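## Task

Put the cartridge marked with the broad blue band into the sealant gun so that its front end sits almost fully inside the cup of the gun's front ring, with the nozzle sticking out through that ring. The plunger rod starts pulled back and may stay that way. The loaded gun must end up resting on the table itself, not leaning on or lying on any other object. Finish by stating that you are done.

## Robot and tools

Robot: two Franka FR3 seven-joint arms, left_arm and right_arm, each carrying a Robotiq 140 two-finger gripper with a wrist camera. left_arm's fingers can fold at a hinge: only the outer quarter of each pad (near the tips) grips firmly; parts held deeper can be pulled in, held loosely or dropped, and pressing the tips onto a surface folds them easily. right_arm's fingers are rigid.

Frames. Scene frame: origin at table-top height midway between the arms, +z up, +x out over the table, left_arm on the +y side. Bases: left_arm at (-0.011, +0.463, 0), right_arm at (+0.044, -0.294, 0), both almost unrotated. Each arm's reported hand pose, velocities and wrist-camera pose are in that arm's own base frame; fixed cameras and the table use the scene frame. Gripper axes: +z points along the fingers, y is the opening direction. end_effector_position is the centre of the closed 66 mm pads; tips reach about 33 mm further when nearly closed, about 9 mm when wide open.

execute_actions(actions, cameras). actions is a list of actions; each action is a table of up to 15 rows, one row per 1/30 s step; a short table repeats its last row to step 15. Every row holds 20 numbers in [-1, 1] covering both arms: left dx, dy, dz, rx, ry, rz, position, force_limit, speed, activate, then the same ten for right. The six pose numbers are an offset (not a pose) from that arm's Hand target as it was when the action began, along the Hand target's own axes; 1.0 equals 0.6 m or 180 degrees; rx, ry, rz form one rotation vector. All rows of one action count from that same start, but a later action starts afresh, so repeating an offset keeps moving. Six zeros means no new request for that arm. Gripper numbers are absolute: position +1 fully open (140 mm), about -0.8 pads touching, -1 close until blocked; force_limit from -1 (about 14 N) to +1 (about 58 N) for a slow close; speed -1 about 30 mm/s to +1 about 250 mm/s (faster closes squeeze harder); both start at +1. activate stays 0; send 1 only when fault shows 7 or 13 (it cycles the fingers and releases any part). Always resend each gripper's current numbers.

move(target, speed, blend, stop_force, zero, blocking, cameras). target is one 20-number row or a list of up to 15 rows, each an offset from the Hand targets at the move's start (not chained). speed: path top speed in m/s, 0.002 to 2, default 0.25, one value or one per target. blend: corner rounding in m for lists, default 0 (stop at each). stop_force: 20 to 40 N, ends an arm's path when it feels that much push along its travel; aim a few cm past contact and go slowly; unreliable while the gripper turns; needs identical finger numbers in every target. zero (only with stop_force): re-zero the force before moving, default true. blocking=false returns after 0.5 s while the move continues (not allowed with stop_force). The result adds a move: line such as done, off_target, moving, held or fault, plus limits notes (paced = clipped, held = withheld by a check). Paths do not avoid obstacles or the other arm.

wait(seconds 0 to 3600); stop() brakes a running move; zoom_image(camera, region [x0, y0, x1, y1] pixels, at most 504 by 504) enlarges the newest image of cam_high, cam_low, cam_left_wrist or cam_right_wrist; clear_fault(arm) clears a torque or force fault already reported; read_manual(section) gives licence texts only; finished_scene(scene 1 or 2) ends the scene irrevocably.

Controller: each step the commanded pose is limited to 70 mm and 16 degrees from the measured pose. Hand target in the result is the last (clipped) command, the base for the next offsets; the gripper often rests a little short of it, and a later execute_actions call re-requests it. To stop pressing on something, command back past the gripper.

Result lines: end_effector_position (m) and quat_wxyz per arm; Hand target; Tool commands; object_status (0 moving, 1 blocked while opening, 2 blocked while closing, i.e. a grip, 3 reached or pads met); position_measured in counts (3 open, 75 about 100 mm, 139 about 60 mm, 200 about 20 mm, 230 pads meet); fault (7 or 13 need activate); joint positions, joint torques, external joint torques, flange force along gripper axes (includes held weight; has error); step readings of positions; Joint velocities may say within noise. To tighten a grip, raise force_limit and nudge position between -1 and -0.98; to loosen, reopen and close slowly.

Faults: a torque fault when contact torque hits a joint limit (85 N m big joints, 11 N m wrist joints), a joint leaves its range or over-speeds; a force fault at 85 N net outside force, held weight included. The arm then halts until clear_fault. Hot motors (from loads, stretched arms, pushing into the unreachable) give MOTOR HOT and can lock an arm 30 to 60 s.

Avoid: anything leaving the table, drops, releasing moving parts, fast collisions, hard squeezes on parts still resting on something, big twists or loads on the gripper, and any contact or gripping between the two arms. Move slowly near contact.

Cameras: cam_high, cam_low (fixed, 672x504) and the two wrist cameras; images come with an empty actions list or when requested.

Each tool is called after ">>>" as a command line: name --argument value for each argument, lists and objects as JSON in quotes; but a table of rows of numbers goes row by row, as --pt "numbers of a row", without its own name.

## Session

>>> execute_actions --actions '[]'

Scene clock: 0.00 s.
left_arm: end_effector_position=(+0.0152, -0.1545, +0.1540) position_measured=3 object_status=3 fault=0 end_effector_quat_wxyz=(-0.295, +0.804, +0.516, +0.010) | right_arm: end_effector_position=(+0.3793, +0.1364, +0.1354) position_measured=3 object_status=3 fault=0 end_effector_quat_wxyz=(+0.039, -0.639, +0.763, -0.088)
Joint positions: left_arm=[-1.575 -0.584 0.344 -2.811 0.016 1.675 2.223] | right_arm=[0.234 -0.423 0.203 -2.782 -0.108 2.489 0.683]
Joint velocities: within noise
Joint torques (N m): no reading
External joint torques (N m): no reading
Flange force (N): no reading
Hand target: left_arm +0.0152, -0.1545, +0.1540; -0.295, +0.804, +0.516, +0.010 | right_arm +0.3793, +0.1364, +0.1354; +0.039, -0.639, +0.763, -0.088
Tool commands: left_gripper/position=+1.0 left_gripper/force_limit=+1.0 left_gripper/speed=+1.0 left_gripper/activate=+0.0 right_gripper/position=+1.0 right_gripper/force_limit=+1.0 right_gripper/speed=+1.0 right_gripper/activate=+0.0

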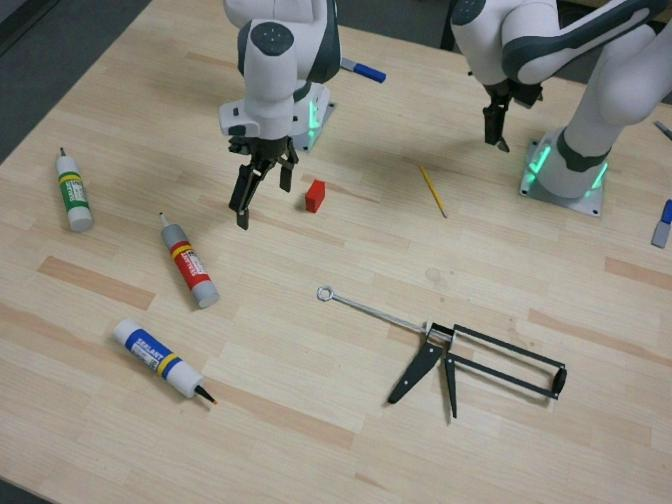

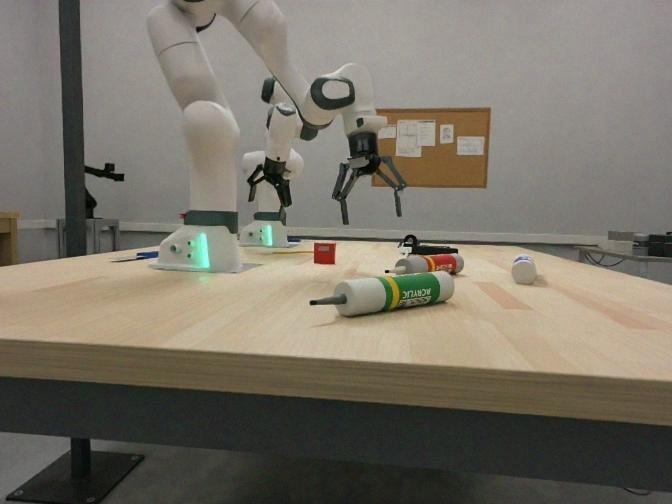

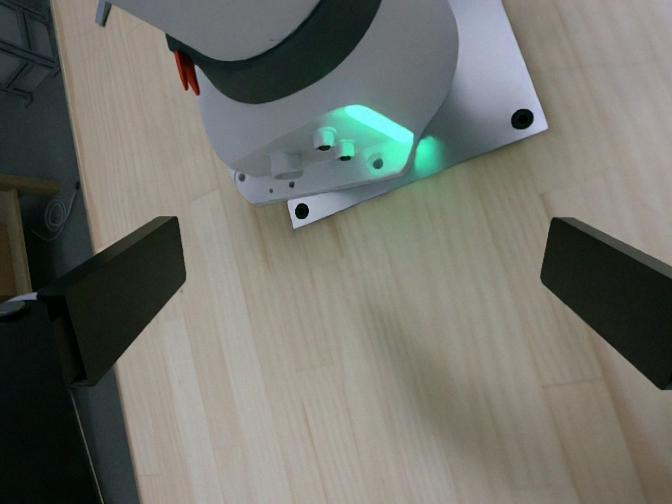

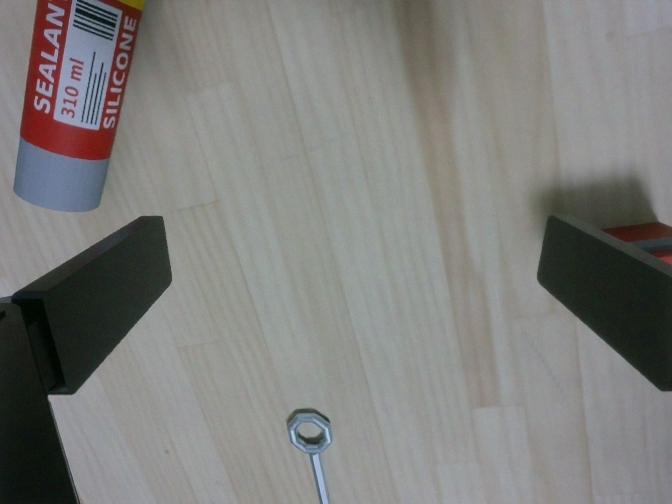

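>>> zoom_image --camera "cam_high" --region '[300, 260, 600, 440]'

>>> zoom_image --camera "cam_high" --region '[40, 140, 240, 420]'

>>> zoom_image --camera "cam_low" --region '[300, 220, 560, 320]'

Scaled by 1.680.

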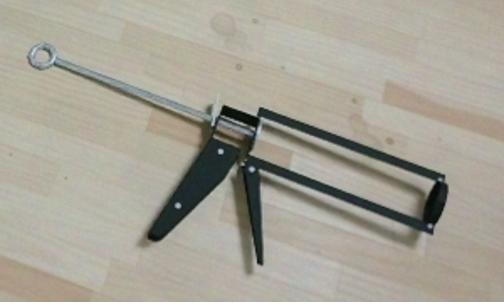

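Scaled by 1.800.

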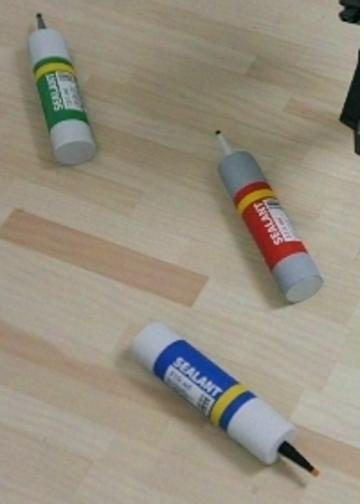

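Scaled by 1.938.

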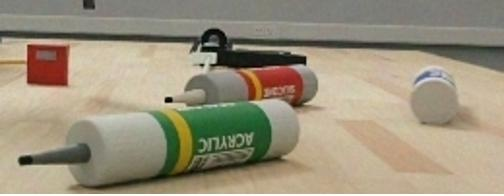

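>>> move --target '[0.6123,0.5945,-0.492,-0.131,-0.1404,-0.1325,1,1,1,0,0.0487,-0.6097,-0.0782,-0.0595,-0.015,0.0215,1,1,1,0]' --cameras '["all"]'

Scene clock: 40.83 s.
left_arm: end_effector_position=(+0.5701, -0.0999, +0.3500) position_measured=3 object_status=3 fault=0 end_effector_quat_wxyz=(+0.001, +0.708, +0.706, +0.000) | right_arm: end_effector_position=(+0.7206, +0.0506, +0.2519) position_measured=3 object_status=3 fault=0 end_effector_quat_wxyz=(+0.002, -0.613, +0.790, -0.002)
Joint positions: left_arm=[-2.04 -0.227 1.735 -1.665 0.224 1.7 2.815] | right_arm=[0.056 0.573 0.021 -1.169 -0.012 1.746 0.327]
Joint velocities: left_arm=[-0.002 0 0.001 0 0 -0.005 0] | right_arm=[within noise]
Joint torques (N m): left_arm=[0.97 14.88 -7.01 25.03 1.02 2.35 -0.15] | right_arm=[0.03 -49.39 0.39 26.26 0.64 2.25 -0.3]
External joint torques (N m): left_arm=[0.81 0.36 -0.1 1.18 0.09 -0.12 -0.15] | right_arm=[-0.04 0.86 -0.43 1.47 -0.09 -0.31 -0.3]
Flange force (N): left_arm=[0.0 0.0 0.0] | right_arm=[-4.6 -15.6 -5.1]
Hand target: left_arm +0.5700, -0.0991, +0.3502; -0.001, +0.707, +0.707, +0.000 | right_arm +0.7201, +0.0502, +0.2507; +0.001, -0.616, +0.788, +0.000
Off the commanded pose: left_arm 0.001 m, 0 deg | right_arm 0.001 m, 0 deg.
move: done
cam_left_wrist: T_world_to_cam=[[1, -0.00155, 0.00155, -0.56], [-0.002, -0.93314, 0.3595, -0.21699], [0.00088, -0.35951, -0.93314, 0.43305]] pos_world=[0.55918, -0.04767, 0.48298]
cam_right_wrist: T_world_to_cam=[[-0.97002, 0.24223, 0.01937, 0.68549], [0.23337, 0.90638, 0.35217, -0.30289], [0.06775, 0.34613, -0.93574, 0.31738]] pos_world=[0.71413, -0.00137, 0.39037]

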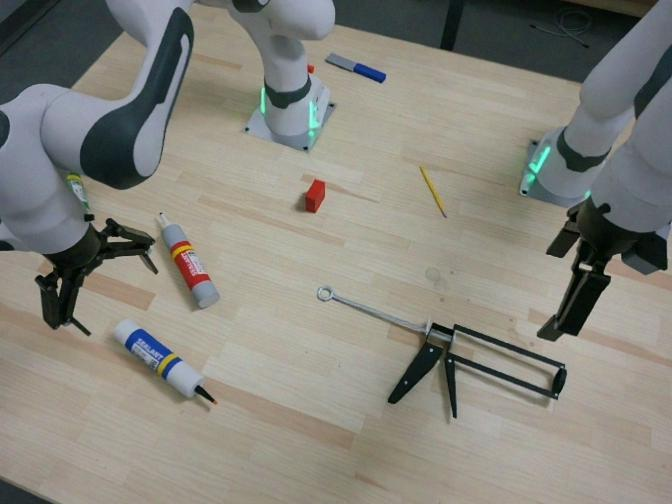

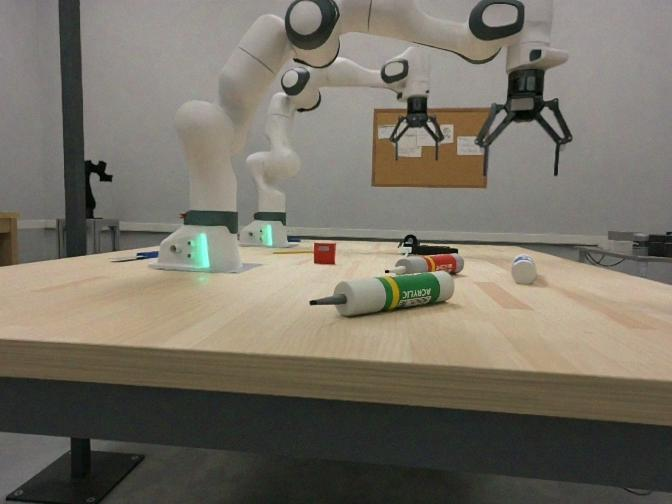

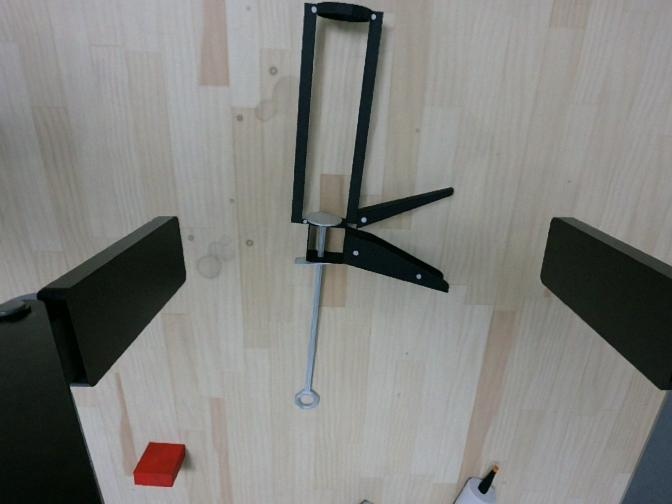

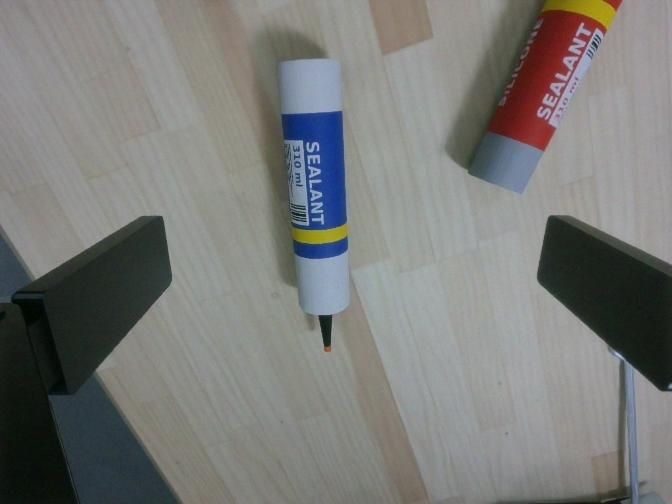

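>>> zoom_image --camera "cam_left_wrist" --region '[260, 0, 480, 170]'

>>> zoom_image --camera "cam_left_wrist" --region '[260, 170, 480, 320]'

>>> zoom_image --camera "cam_high" --region '[480, 320, 600, 420]'

>>> zoom_image --camera "cam_low" --region '[370, 225, 550, 295]'

Scaled by 2.291.

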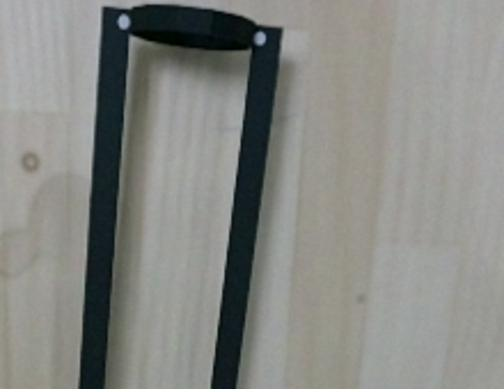

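Scaled by 2.291.

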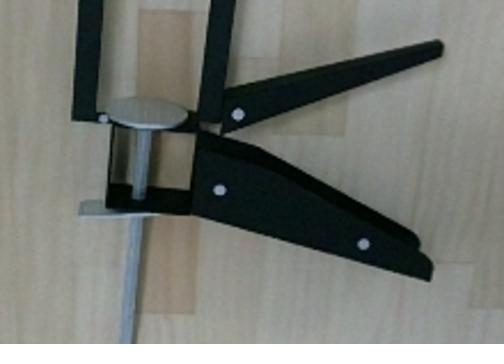

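Scaled by 4.200.

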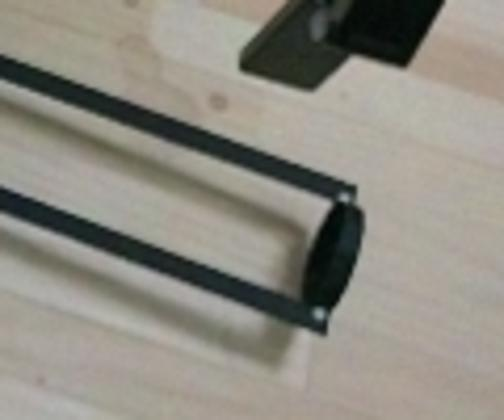

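Scaled by 2.800.

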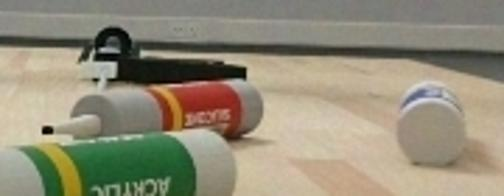

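>>> move --target '[0.1333,-0.0167,0.25,0,0,0,1,1,1,0,-0.0121,-0.028,0.2,0,0,-0.0094,1,1,1,0]' --cameras '["all"]'

Scene clock: 76.63 s.
left_arm: end_effector_position=(+0.5585, -0.0191, +0.2003) position_measured=3 object_status=3 fault=0 end_effector_quat_wxyz=(-0.002, +0.705, +0.709, -0.001) | right_arm: end_effector_position=(+0.7368, +0.0539, +0.1291) position_measured=3 object_status=3 fault=0 end_effector_quat_wxyz=(-0.001, -0.624, +0.781, +0.002)
Joint positions: left_arm=[-1.866 -0.248 1.764 -2.044 0.28 2.072 2.901] | right_arm=[0.056 0.698 0.023 -1.275 -0.014 1.969 0.302]
Joint velocities: left_arm=[-0.002 0 0.001 0 0.002 0.004 0.002] | right_arm=[within noise]
Joint torques (N m): left_arm=[0.65 13.66 -7.57 24.26 1.09 2.81 0.21] | right_arm=[0.58 -52.9 0.34 26.1 0.27 2.62 -0.28]
External joint torques (N m): left_arm=[0.56 -0.23 0.01 0.94 0.27 0.35 0.21] | right_arm=[0.68 0.4 -0.58 1.28 -0.41 0.05 -0.28]
Flange force (N): left_arm=[0.0 0.0 0.0] | right_arm=[-3.4 -10.0 -1.2]
Hand target: left_arm +0.5598, -0.0189, +0.2003; -0.001, +0.707, +0.707, +0.000 | right_arm +0.7383, +0.0533, +0.1308; +0.001, -0.627, +0.779, +0.000
Off the commanded pose: left_arm 0.001 m, 0 deg | right_arm 0.002 m, 1 deg.
move: done
cam_left_wrist: T_world_to_cam=[[0.99996, 0.00787, -0.00265, -0.54704], [0.0083, -0.93411, 0.35689, -0.0931], [0.00034, -0.3569, -0.93414, 0.32298]] pos_world=[0.54768, 0.03261, 0.33348]
cam_right_wrist: T_world_to_cam=[[-0.97614, 0.21531, 0.02802, 0.70757], [0.21122, 0.91172, 0.35236, -0.25042], [0.05032, 0.34987, -0.93545, 0.21292]] pos_world=[0.73286, 0.00147, 0.26759]

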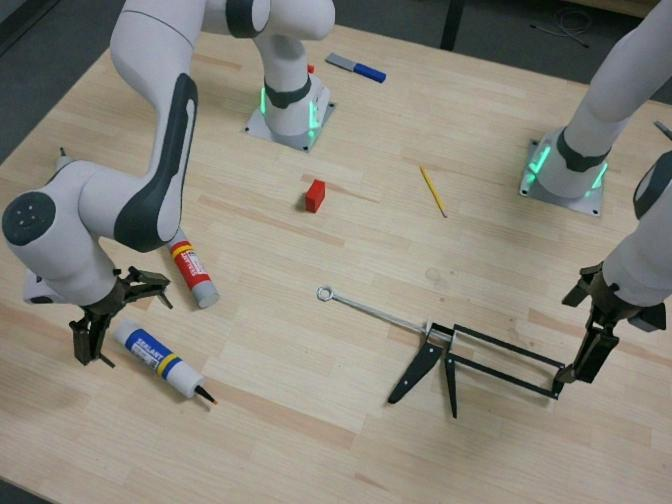

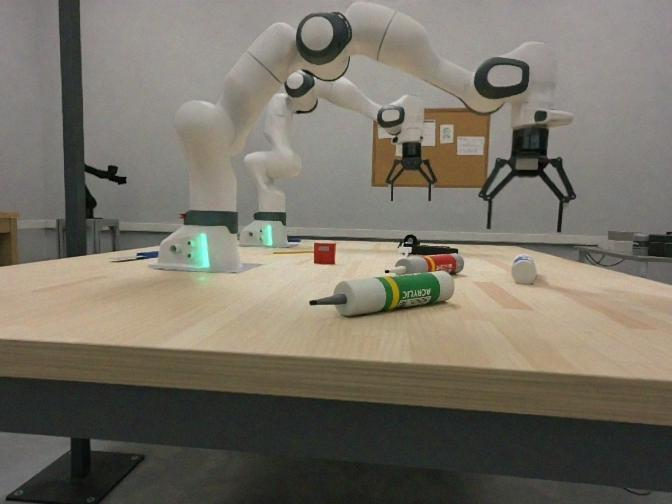

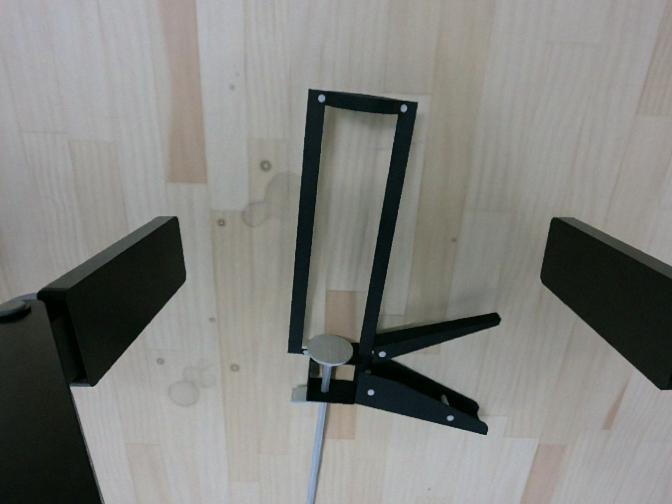

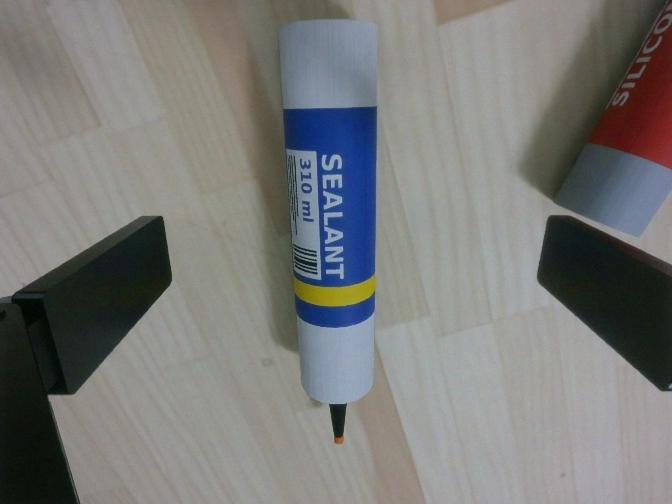

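>>> zoom_image --camera "cam_left_wrist" --region '[280, 70, 440, 190]'

>>> zoom_image --camera "cam_left_wrist" --region '[270, 310, 510, 470]'

Scaled by 3.150.

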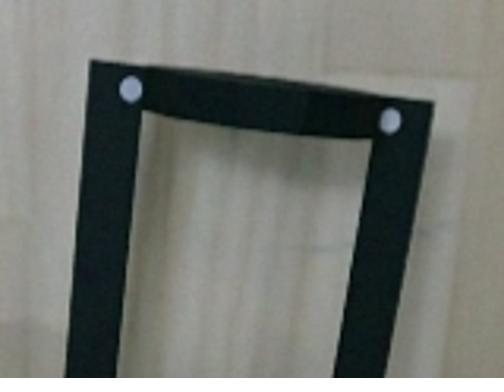

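Scaled by 2.100.

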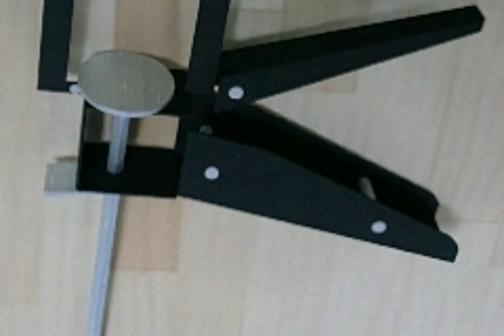

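>>> move --target '[-0.135,-0.0147,0.1833,0,0,0.0294,0.35,0,0,0,-0.0012,-0.0057,0.1,0,0,-0.006,0.2,0,0,0]' --cameras '["all"]'

Scene clock: 112.50 s.
left_arm: end_effector_position=(+0.5494, -0.0999, +0.0888) position_measured=85 object_status=3 fault=0 end_effector_quat_wxyz=(-0.002, +0.741, +0.672, -0.002) | right_arm: end_effector_position=(+0.7408, +0.0544, +0.0701) position_measured=104 object_status=3 fault=0 end_effector_quat_wxyz=(+0.000, -0.632, +0.775, +0.001)
Joint positions: left_arm=[-2.271 -0.431 2.051 -2.142 0.508 2.279 2.712] | right_arm=[0.056 0.771 0.023 -1.305 -0.016 2.073 0.284]
Joint velocities: left_arm=[0.001 0 0 -0.001 -0.002 0 -0.006] | right_arm=[within noise]
Joint torques (N m): left_arm=[0.4 25.96 -11.76 21.63 0.71 2.75 -0.14] | right_arm=[0.28 -53.64 0.24 25.33 0.26 2.68 -0.26]
External joint torques (N m): left_arm=[0.48 0.7 -0.03 1.16 0.01 0.28 -0.14] | right_arm=[0.36 0.78 -0.78 0.91 -0.4 0.11 -0.26]
Flange force (N): left_arm=[0.6 0.4 -2.1] | right_arm=[-2.5 -8.8 0.6]
Hand target: left_arm +0.5510, -0.0998, +0.0902; -0.001, +0.739, +0.674, +0.000 | right_arm +0.7419, +0.0533, +0.0708; +0.001, -0.635, +0.773, +0.000
Off the commanded pose: left_arm 0.002 m, 0 deg | right_arm 0.002 m, 0 deg.
move: done
cam_left_wrist: T_world_to_cam=[[0.99529, -0.09689, -0.00409, -0.54535], [-0.08898, -0.92923, 0.35863, -0.07486], [-0.03855, -0.35658, -0.93347, 0.21133]] pos_world=[0.54426, -0.04705, 0.22189]
cam_right_wrist: T_world_to_cam=[[-0.98026, 0.19595, 0.02632, 0.71724], [0.19252, 0.91567, 0.35282, -0.21724], [0.04503, 0.35092, -0.93532, 0.16114]] pos_world=[0.73765, 0.00183, 0.20848]

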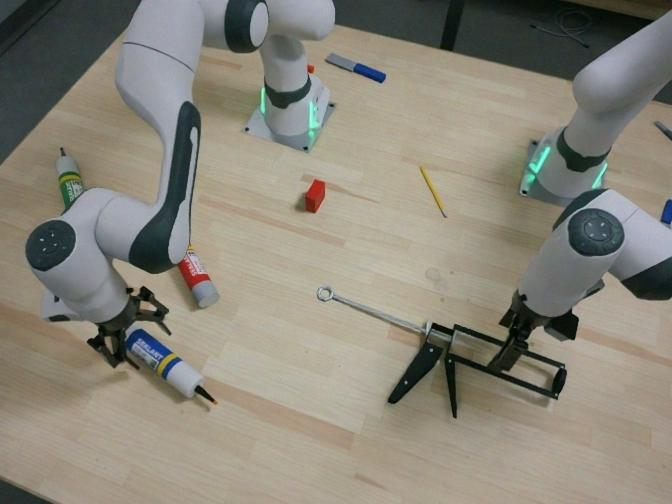

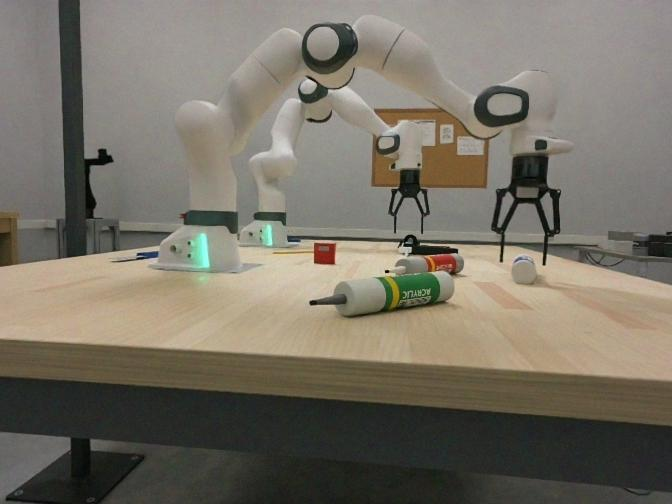

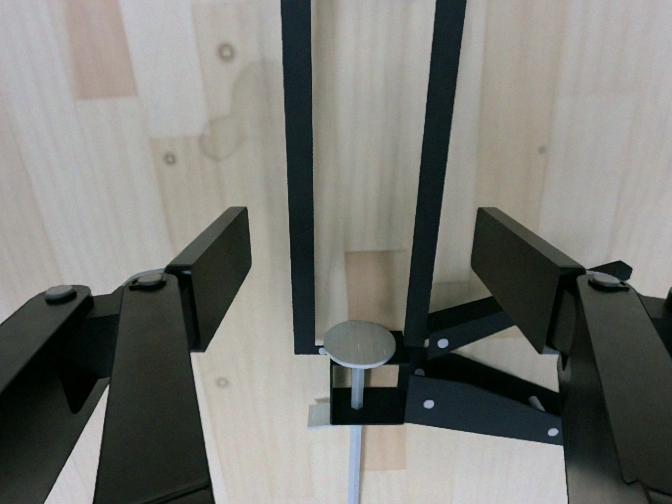

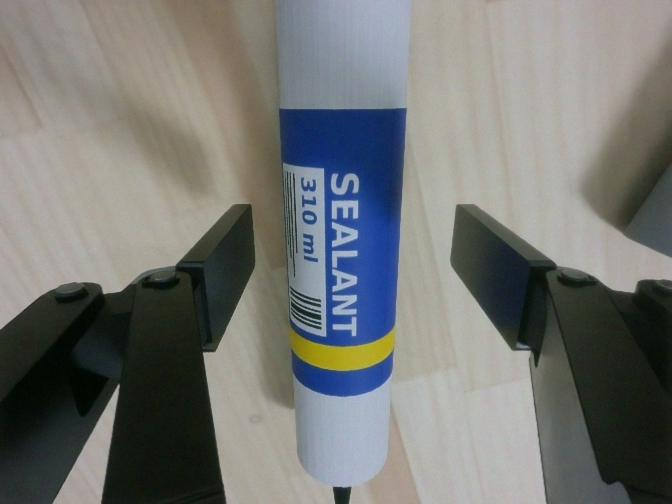

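>>> move --target '[0,0.001,0.0783,0,0,0.003,0.35,0,0,0,0,0,0.033,0,0,0,0.2,0,0,0]' --speed 0.1 --cameras '["all"]'

Scene clock: 122.70 s.
left_arm: end_effector_position=(+0.5500, -0.0999, +0.0425) position_measured=85 object_status=3 fault=0 end_effector_quat_wxyz=(-0.002, +0.743, +0.669, -0.002) | right_arm: end_effector_position=(+0.7417, +0.0547, +0.0518) position_measured=104 object_status=3 fault=0 end_effector_quat_wxyz=(+0.001, -0.632, +0.775, +0.001)
Joint positions: left_arm=[-2.373 -0.508 2.176 -2.15 0.6 2.356 2.661] | right_arm=[0.056 0.795 0.023 -1.313 -0.016 2.107 0.284]
Joint velocities: left_arm=[0 -0.001 0.001 0 -0.001 0.004 -0.005] | right_arm=[within noise]
Joint torques (N m): left_arm=[0.27 29.43 -12.79 19.94 0.67 2.75 -0.16] | right_arm=[0.43 -53.9 0.24 24.95 0.15 2.67 -0.21]
External joint torques (N m): left_arm=[0.4 0.14 -0.08 0.98 0.02 0.29 -0.16] | right_arm=[0.57 0.43 -0.77 0.91 -0.48 0.12 -0.21]
Flange force (N): left_arm=[0.2 1.8 -0.5] | right_arm=[-2.4 -7.2 0.4]
Hand target: left_arm +0.5516, -0.0999, +0.0433; -0.001, +0.742, +0.671, +0.000 | right_arm +0.7419, +0.0533, +0.0510; +0.001, -0.635, +0.773, +0.000
Off the commanded pose: left_arm 0.002 m, 0 deg | right_arm 0.002 m, 0 deg.
move: done
cam_left_wrist: T_world_to_cam=[[0.99457, -0.10394, -0.0041, -0.54647], [-0.09556, -0.92855, 0.3587, -0.05454], [-0.04109, -0.35636, -0.93344, 0.16955]] pos_world=[0.54526, -0.04703, 0.17559]
cam_right_wrist: T_world_to_cam=[[-0.98037, 0.19569, 0.02409, 0.71877], [0.19142, 0.91543, 0.35404, -0.2105], [0.04723, 0.35171, -0.93492, 0.14222]] pos_world=[0.73824, 0.00203, 0.19018]

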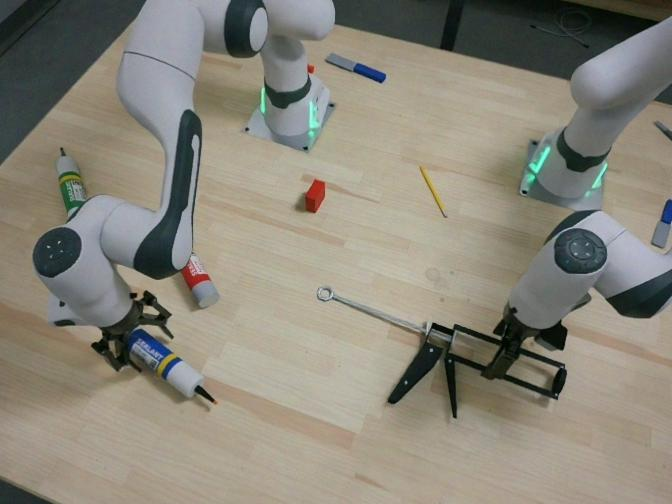

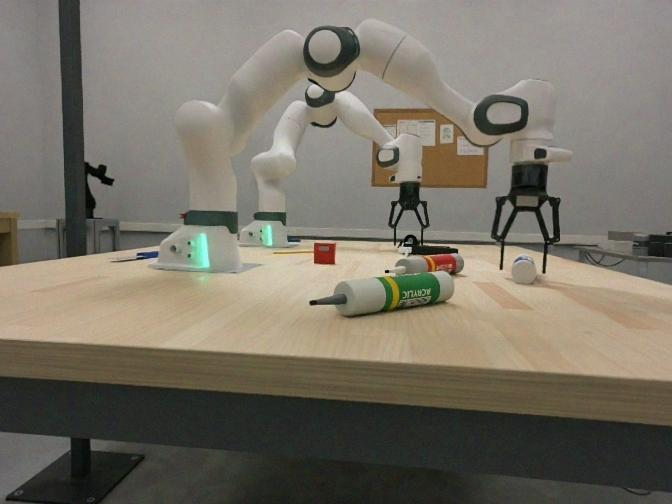

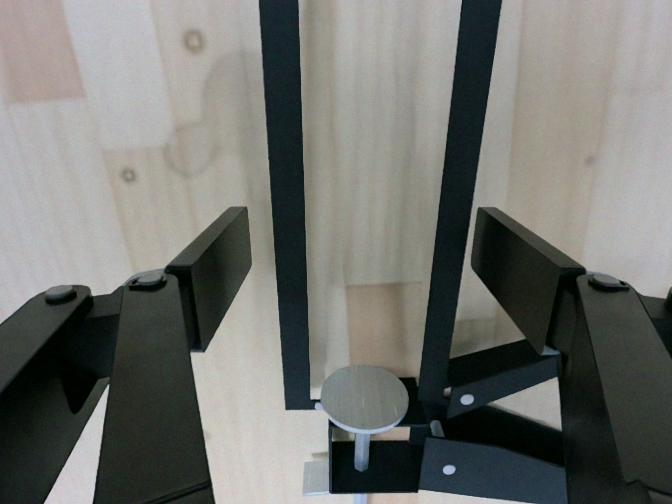

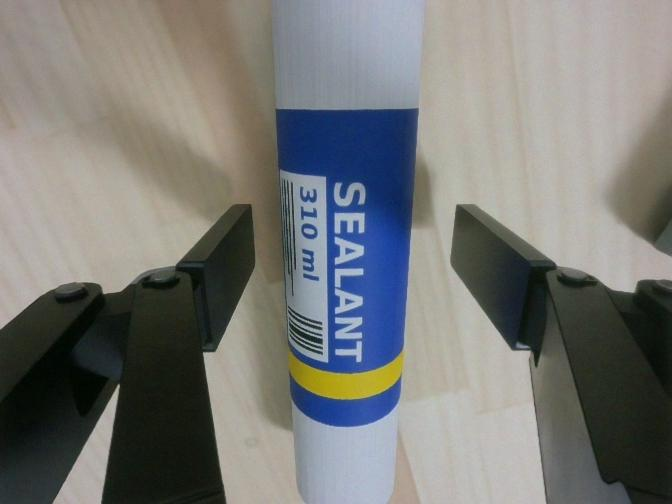

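>>> move --target '[0,0.005,0,0,0,0,-1,-0.1,-1,0,0,0,0,0,0,0,-1,0,-1,0]' --cameras '["all"]'

Scene clock: 127.70 s.
left_arm: end_effector_position=(+0.5545, -0.1001, +0.0437) position_measured=109 object_status=2 fault=0 end_effector_quat_wxyz=(+0.000, +0.742, +0.670, +0.000) | right_arm: end_effector_position=(+0.7419, +0.0547, +0.0520) position_measured=159 object_status=0 fault=0 end_effector_quat_wxyz=(+0.001, -0.632, +0.775, +0.001)
Joint positions: left_arm=[-2.384 -0.51 2.185 -2.139 0.601 2.355 2.659] | right_arm=[0.056 0.794 0.023 -1.313 -0.016 2.108 0.284]
Joint torques (N m): left_arm=[0.26 29.21 -12.47 20.09 0.7 2.62 -0.01] | right_arm=[0.41 -52.92 0.2 24.37 0.16 2.68 -0.24]
External joint torques (N m): left_arm=[0.24 -0.48 0.1 1 0.06 0.15 -0.01] | right_arm=[0.4 1.55 -0.92 0.26 -0.48 0.13 -0.24]
Flange force (N): left_arm=[0.0 4.4 1.1] | right_arm=[-2.1 -7.2 2.2]
Hand target: left_arm +0.5546, -0.1002, +0.0433; -0.001, +0.742, +0.671, +0.000 | right_arm +0.7419, +0.0533, +0.0510; +0.001, -0.635, +0.773, +0.000
Off the commanded pose: left_arm 0.000 m, 0 deg | right_arm 0.002 m, 0 deg.
move: done
cam_left_wrist: T_world_to_cam=[[0.99486, -0.10125, 0.00093, -0.55101], [-0.09491, -0.92928, 0.35698, -0.05513], [-0.03528, -0.35524, -0.93411, 0.16774]] pos_world=[0.54886, -0.04743, 0.17688]
cam_right_wrist: T_world_to_cam=[[-0.9804, 0.19565, 0.02335, 0.71912], [0.19112, 0.91544, 0.35417, -0.21041], [0.04792, 0.35169, -0.93489, 0.14188]] pos_world=[0.73843, 0.00203, 0.19038]

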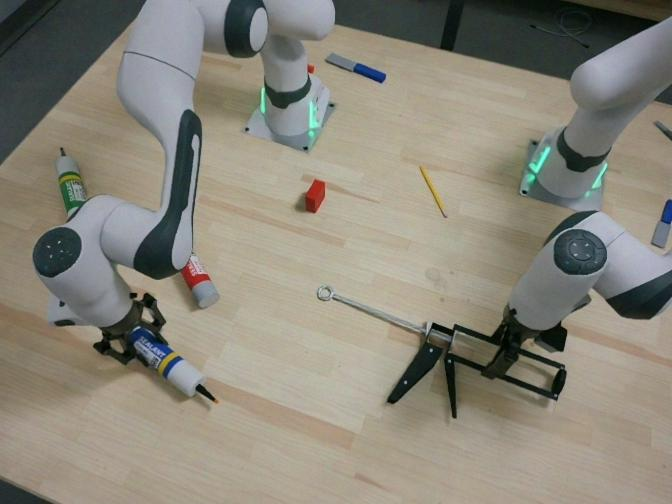

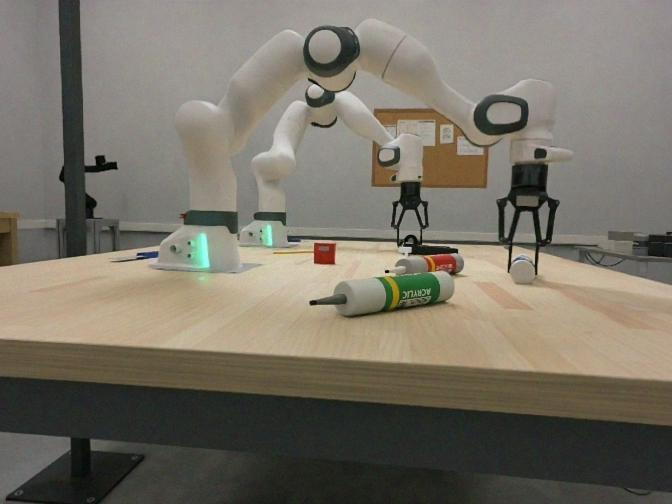

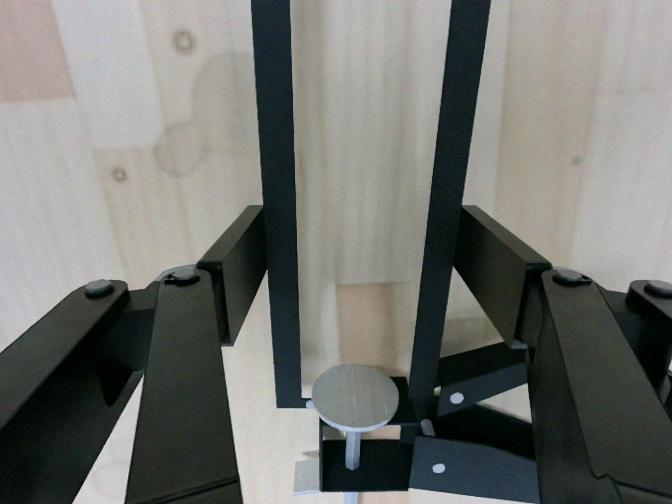

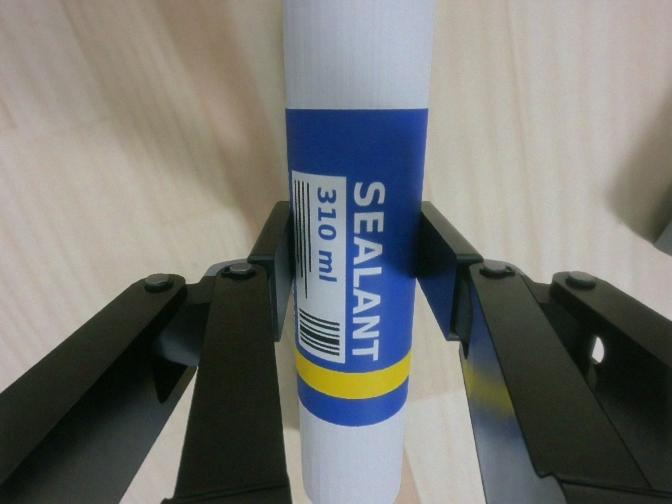

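>>> move --target '[-0.302,-0.0023,0,0,0,-0.033,-1,-0.1,-1,0,0,0,-0.2,0,0,0,-1,0,-1,0]' --speed 0.08 --cameras '["all"]'

Scene clock: 141.10 s.
left_arm: end_effector_position=(+0.5335, -0.2803, +0.0423) position_measured=109 object_status=2 fault=0 end_effector_quat_wxyz=(-0.002, +0.711, +0.704, +0.000) | right_arm: end_effector_position=(+0.7393, +0.0532, +0.1650) position_measured=159 object_status=2 fault=0 end_effector_quat_wxyz=(-0.003, -0.632, +0.775, +0.002)
Joint positions: left_arm=[-2.857 -0.565 2.325 -1.988 0.559 2.311 2.304] | right_arm=[0.056 0.692 0.023 -1.192 -0.016 1.875 0.282]
Joint velocities: left_arm=[-0.001 0.001 0.001 -0.001 -0.002 -0.001 -0.005] | right_arm=[within noise]
Joint torques (N m): left_arm=[0.62 35.17 -12.04 21.3 0.56 2.82 -0.33] | right_arm=[0.26 -55.7 0.7 28.26 0.68 2.56 -0.26]
External joint torques (N m): left_arm=[0.63 -0.52 0.46 1.62 -0.1 0.39 -0.33] | right_arm=[0.08 -2.62 -0.39 3.45 -0.04 0.04 -0.26]
Flange force (N): left_arm=[-2.5 5.8 1.6] | right_arm=[-3.5 -13.9 -7.4]
Hand target: left_arm +0.5350, -0.2803, +0.0431; -0.001, +0.706, +0.708, +0.000 | right_arm +0.7418, +0.0532, +0.1710; +0.001, -0.635, +0.773, +0.000
Off the commanded pose: left_arm 0.002 m, 1 deg | right_arm 0.006 m, 1 deg.
move: off_target (right_arm)
cam_left_wrist: T_world_to_cam=[[0.99996, -0.00872, -0.00133, -0.52511], [-0.00767, -0.93456, 0.35573, -0.272], [-0.00435, -0.3557, -0.93459, 0.08498]] pos_world=[0.52338, -0.22855, 0.17548]
cam_right_wrist: T_world_to_cam=[[-0.9802, 0.19545, 0.03186, 0.71261], [0.19414, 0.91674, 0.34914, -0.25005], [0.03903, 0.34841, -0.93653, 0.25519]] pos_world=[0.73708, 0.00104, 0.30359]

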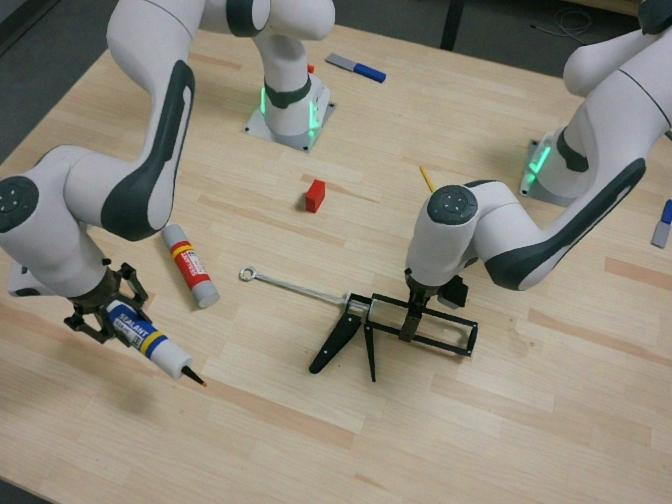

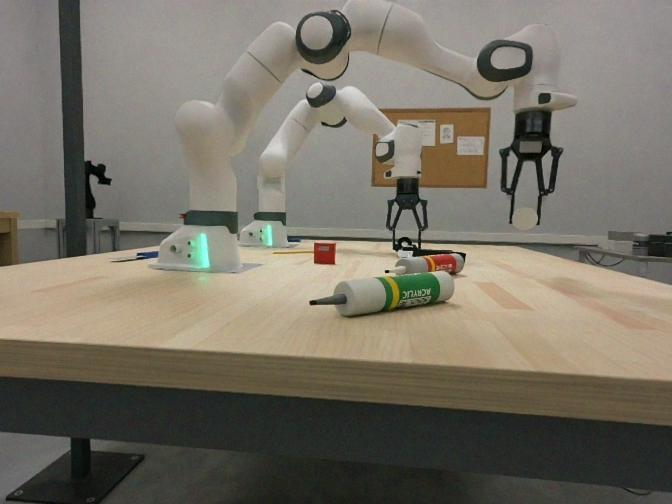

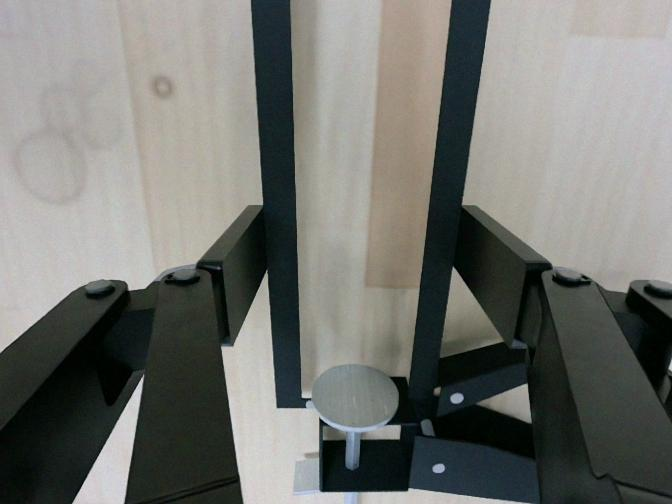

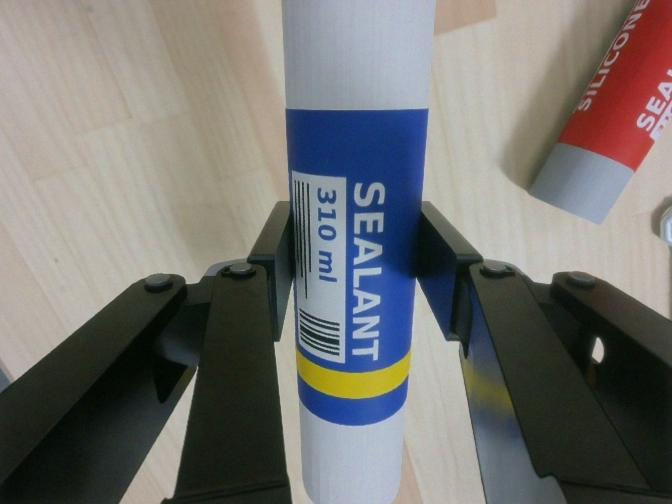

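>>> move --pt "0 0 0 0 0 0 0.35 0 0 0 0 0 0 0 0 0 -1 0 -1 0" --pt "-0.03 0 -0.2 0 0 0 0.35 0 0 0 0 0 -0.05 0 0 0 -1 0 -1 0" --speed 0.2 --cameras '["cam_left_wrist","cam_right_wrist"]'

Scene clock: 177.53 s.
left_arm: end_effector_position=(+0.5359, -0.2983, +0.1634) position_measured=85 object_status=3 fault=0 end_effector_quat_wxyz=(+0.000, +0.705, +0.709, +0.002) | right_arm: end_effector_position=(+0.7395, +0.0531, +0.1950) position_measured=159 object_status=2 fault=0 end_effector_quat_wxyz=(-0.003, -0.632, +0.775, +0.002)
Joint positions: left_arm=[-2.775 -0.407 2.169 -1.882 0.391 2.088 2.369] | right_arm=[0.056 0.683 0.024 -1.129 -0.016 1.804 0.282]
Joint velocities: left_arm=[0.001 0 0 0 -0.002 -0.005 0.007] | right_arm=[within noise]
Joint torques (N m): left_arm=[1.85 30.34 -11.35 23.71 0.68 2.36 0.24] | right_arm=[0.38 -55.61 0.7 28.44 0.71 2.55 -0.24]
External joint torques (N m): left_arm=[1.69 -0.23 -1.02 1.14 -0.1 -0.07 0.24] | right_arm=[0.57 -2.49 -0.14 3.48 -0.01 0.01 -0.24]
Flange force (N): left_arm=[3.1 -0.2 -3.7] | right_arm=[-4.8 -15.8 -8.5]
Hand target: left_arm +0.5351, -0.2984, +0.1631; -0.001, +0.706, +0.708, +0.000 | right_arm +0.7417, +0.0532, +0.2010; +0.001, -0.635, +0.773, +0.000
Off the commanded pose: left_arm 0.001 m, 0 deg | right_arm 0.006 m, 1 deg.
move: off_target (right_arm)
cam_left_wrist: T_world_to_cam=[[0.99996, 0.00793, 0.00492, -0.52346], [0.00566, -0.93456, 0.35575, -0.33902], [0.00742, -0.3557, -0.93457, 0.18552]] pos_world=[0.52398, -0.24669, 0.29657]
cam_right_wrist: T_world_to_cam=[[-0.98018, 0.1955, 0.03198, 0.71182], [0.19424, 0.91673, 0.34912, -0.2605], [0.03893, 0.34841, -0.93653, 0.28329]] pos_world=[0.73729, 0.00094, 0.33349]

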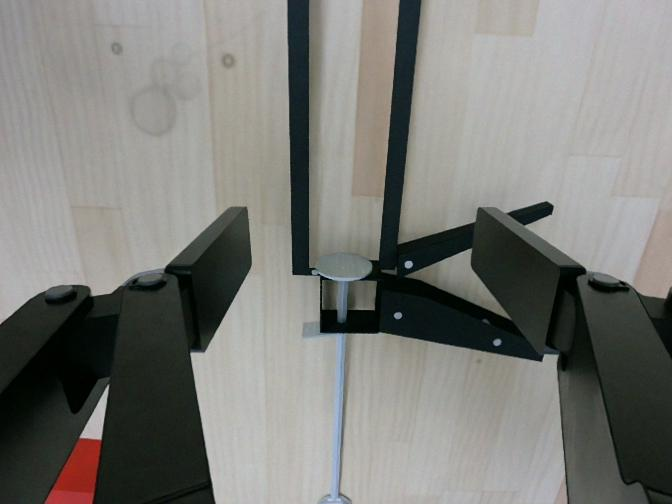

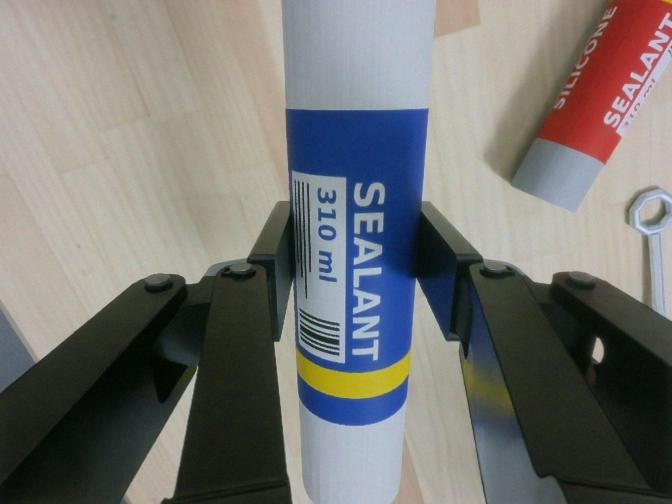

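>>> move --target '[0.1,0,-0.0833,0,0,0,0.35,0,0,0,0,0,0,0,0,0,-1,0,-1,0]' --cameras '["cam_left_wrist","cam_high"]'

>>> zoom_image --camera "cam_left_wrist" --region '[270, 40, 450, 190]'

>>> zoom_image --camera "cam_left_wrist" --region '[270, 190, 450, 340]'

Scene clock: 182.50 s.
left_arm: end_effector_position=(+0.5360, -0.2386, +0.2135) position_measured=85 object_status=3 fault=0 end_effector_quat_wxyz=(+0.000, +0.704, +0.710, +0.001) | right_arm: end_effector_position=(+0.7394, +0.0531, +0.1950) position_measured=159 object_status=2 fault=0 end_effector_quat_wxyz=(-0.004, -0.632, +0.775, +0.002)
Joint positions: left_arm=[-2.541 -0.244 2.051 -1.928 0.244 2.032 2.546] | right_arm=[0.056 0.683 0.024 -1.129 -0.016 1.804 0.282]
Joint velocities: left_arm=[0.001 0 -0.002 0 -0.001 0.001 0.006] | right_arm=[within noise]
Joint torques (N m): left_arm=[1.52 23.11 -7.63 23.92 0.85 2.33 0.22] | right_arm=[0.45 -55.57 0.6 28.44 0.7 2.56 -0.23]
External joint torques (N m): left_arm=[1.39 0.05 -0.88 0.11 0.02 -0.14 0.22] | right_arm=[0.53 -2.49 -0.31 3.49 -0.02 0.01 -0.23]
Flange force (N): left_arm=[4.8 -5.6 -2.5] | right_arm=[-4.7 -15.9 -8.5]
Hand target: left_arm +0.5349, -0.2385, +0.2131; -0.001, +0.706, +0.708, +0.000 | right_arm +0.7417, +0.0532, +0.2010; +0.001, -0.635, +0.773, +0.000
Off the commanded pose: left_arm 0.001 m, 0 deg | right_arm 0.006 m, 1 deg.
move: done
cam_left_wrist: T_world_to_cam=[[0.99995, 0.00927, 0.00334, -0.52368], [0.00747, -0.93398, 0.35724, -0.30218], [0.00643, -0.35719, -0.93401, 0.25361]] pos_world=[0.52428, -0.18679, 0.34657]
Images, in order (width x height): cam_high 672x504, cam_left_wrist 672x504.

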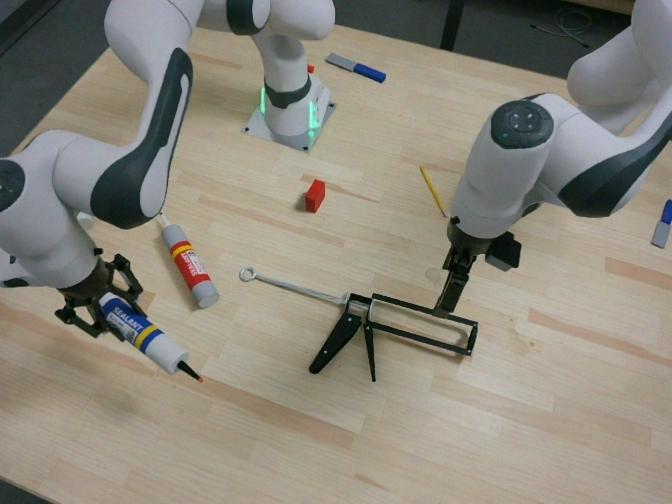

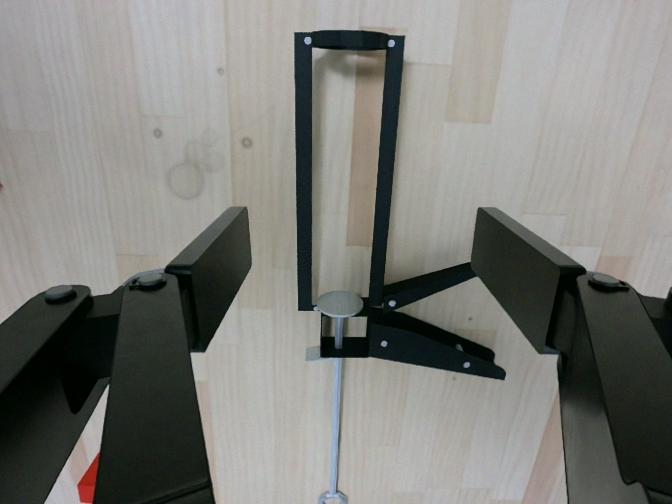

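Scaled by 2.800.

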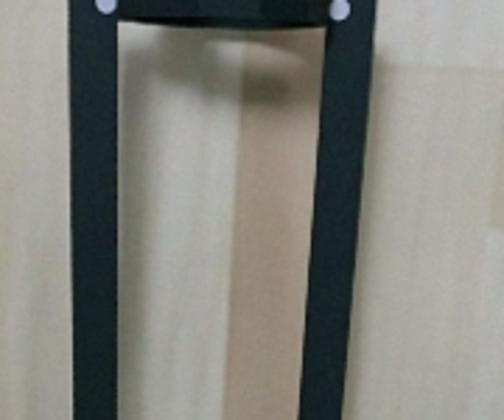

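Scaled by 2.800.

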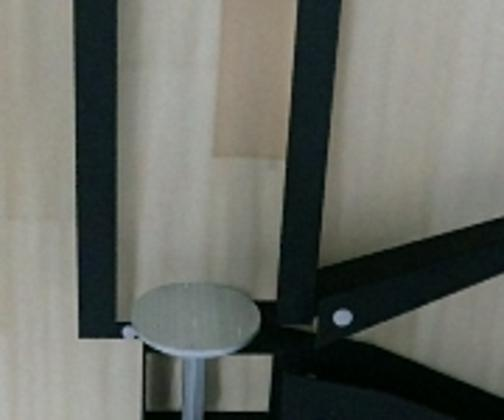

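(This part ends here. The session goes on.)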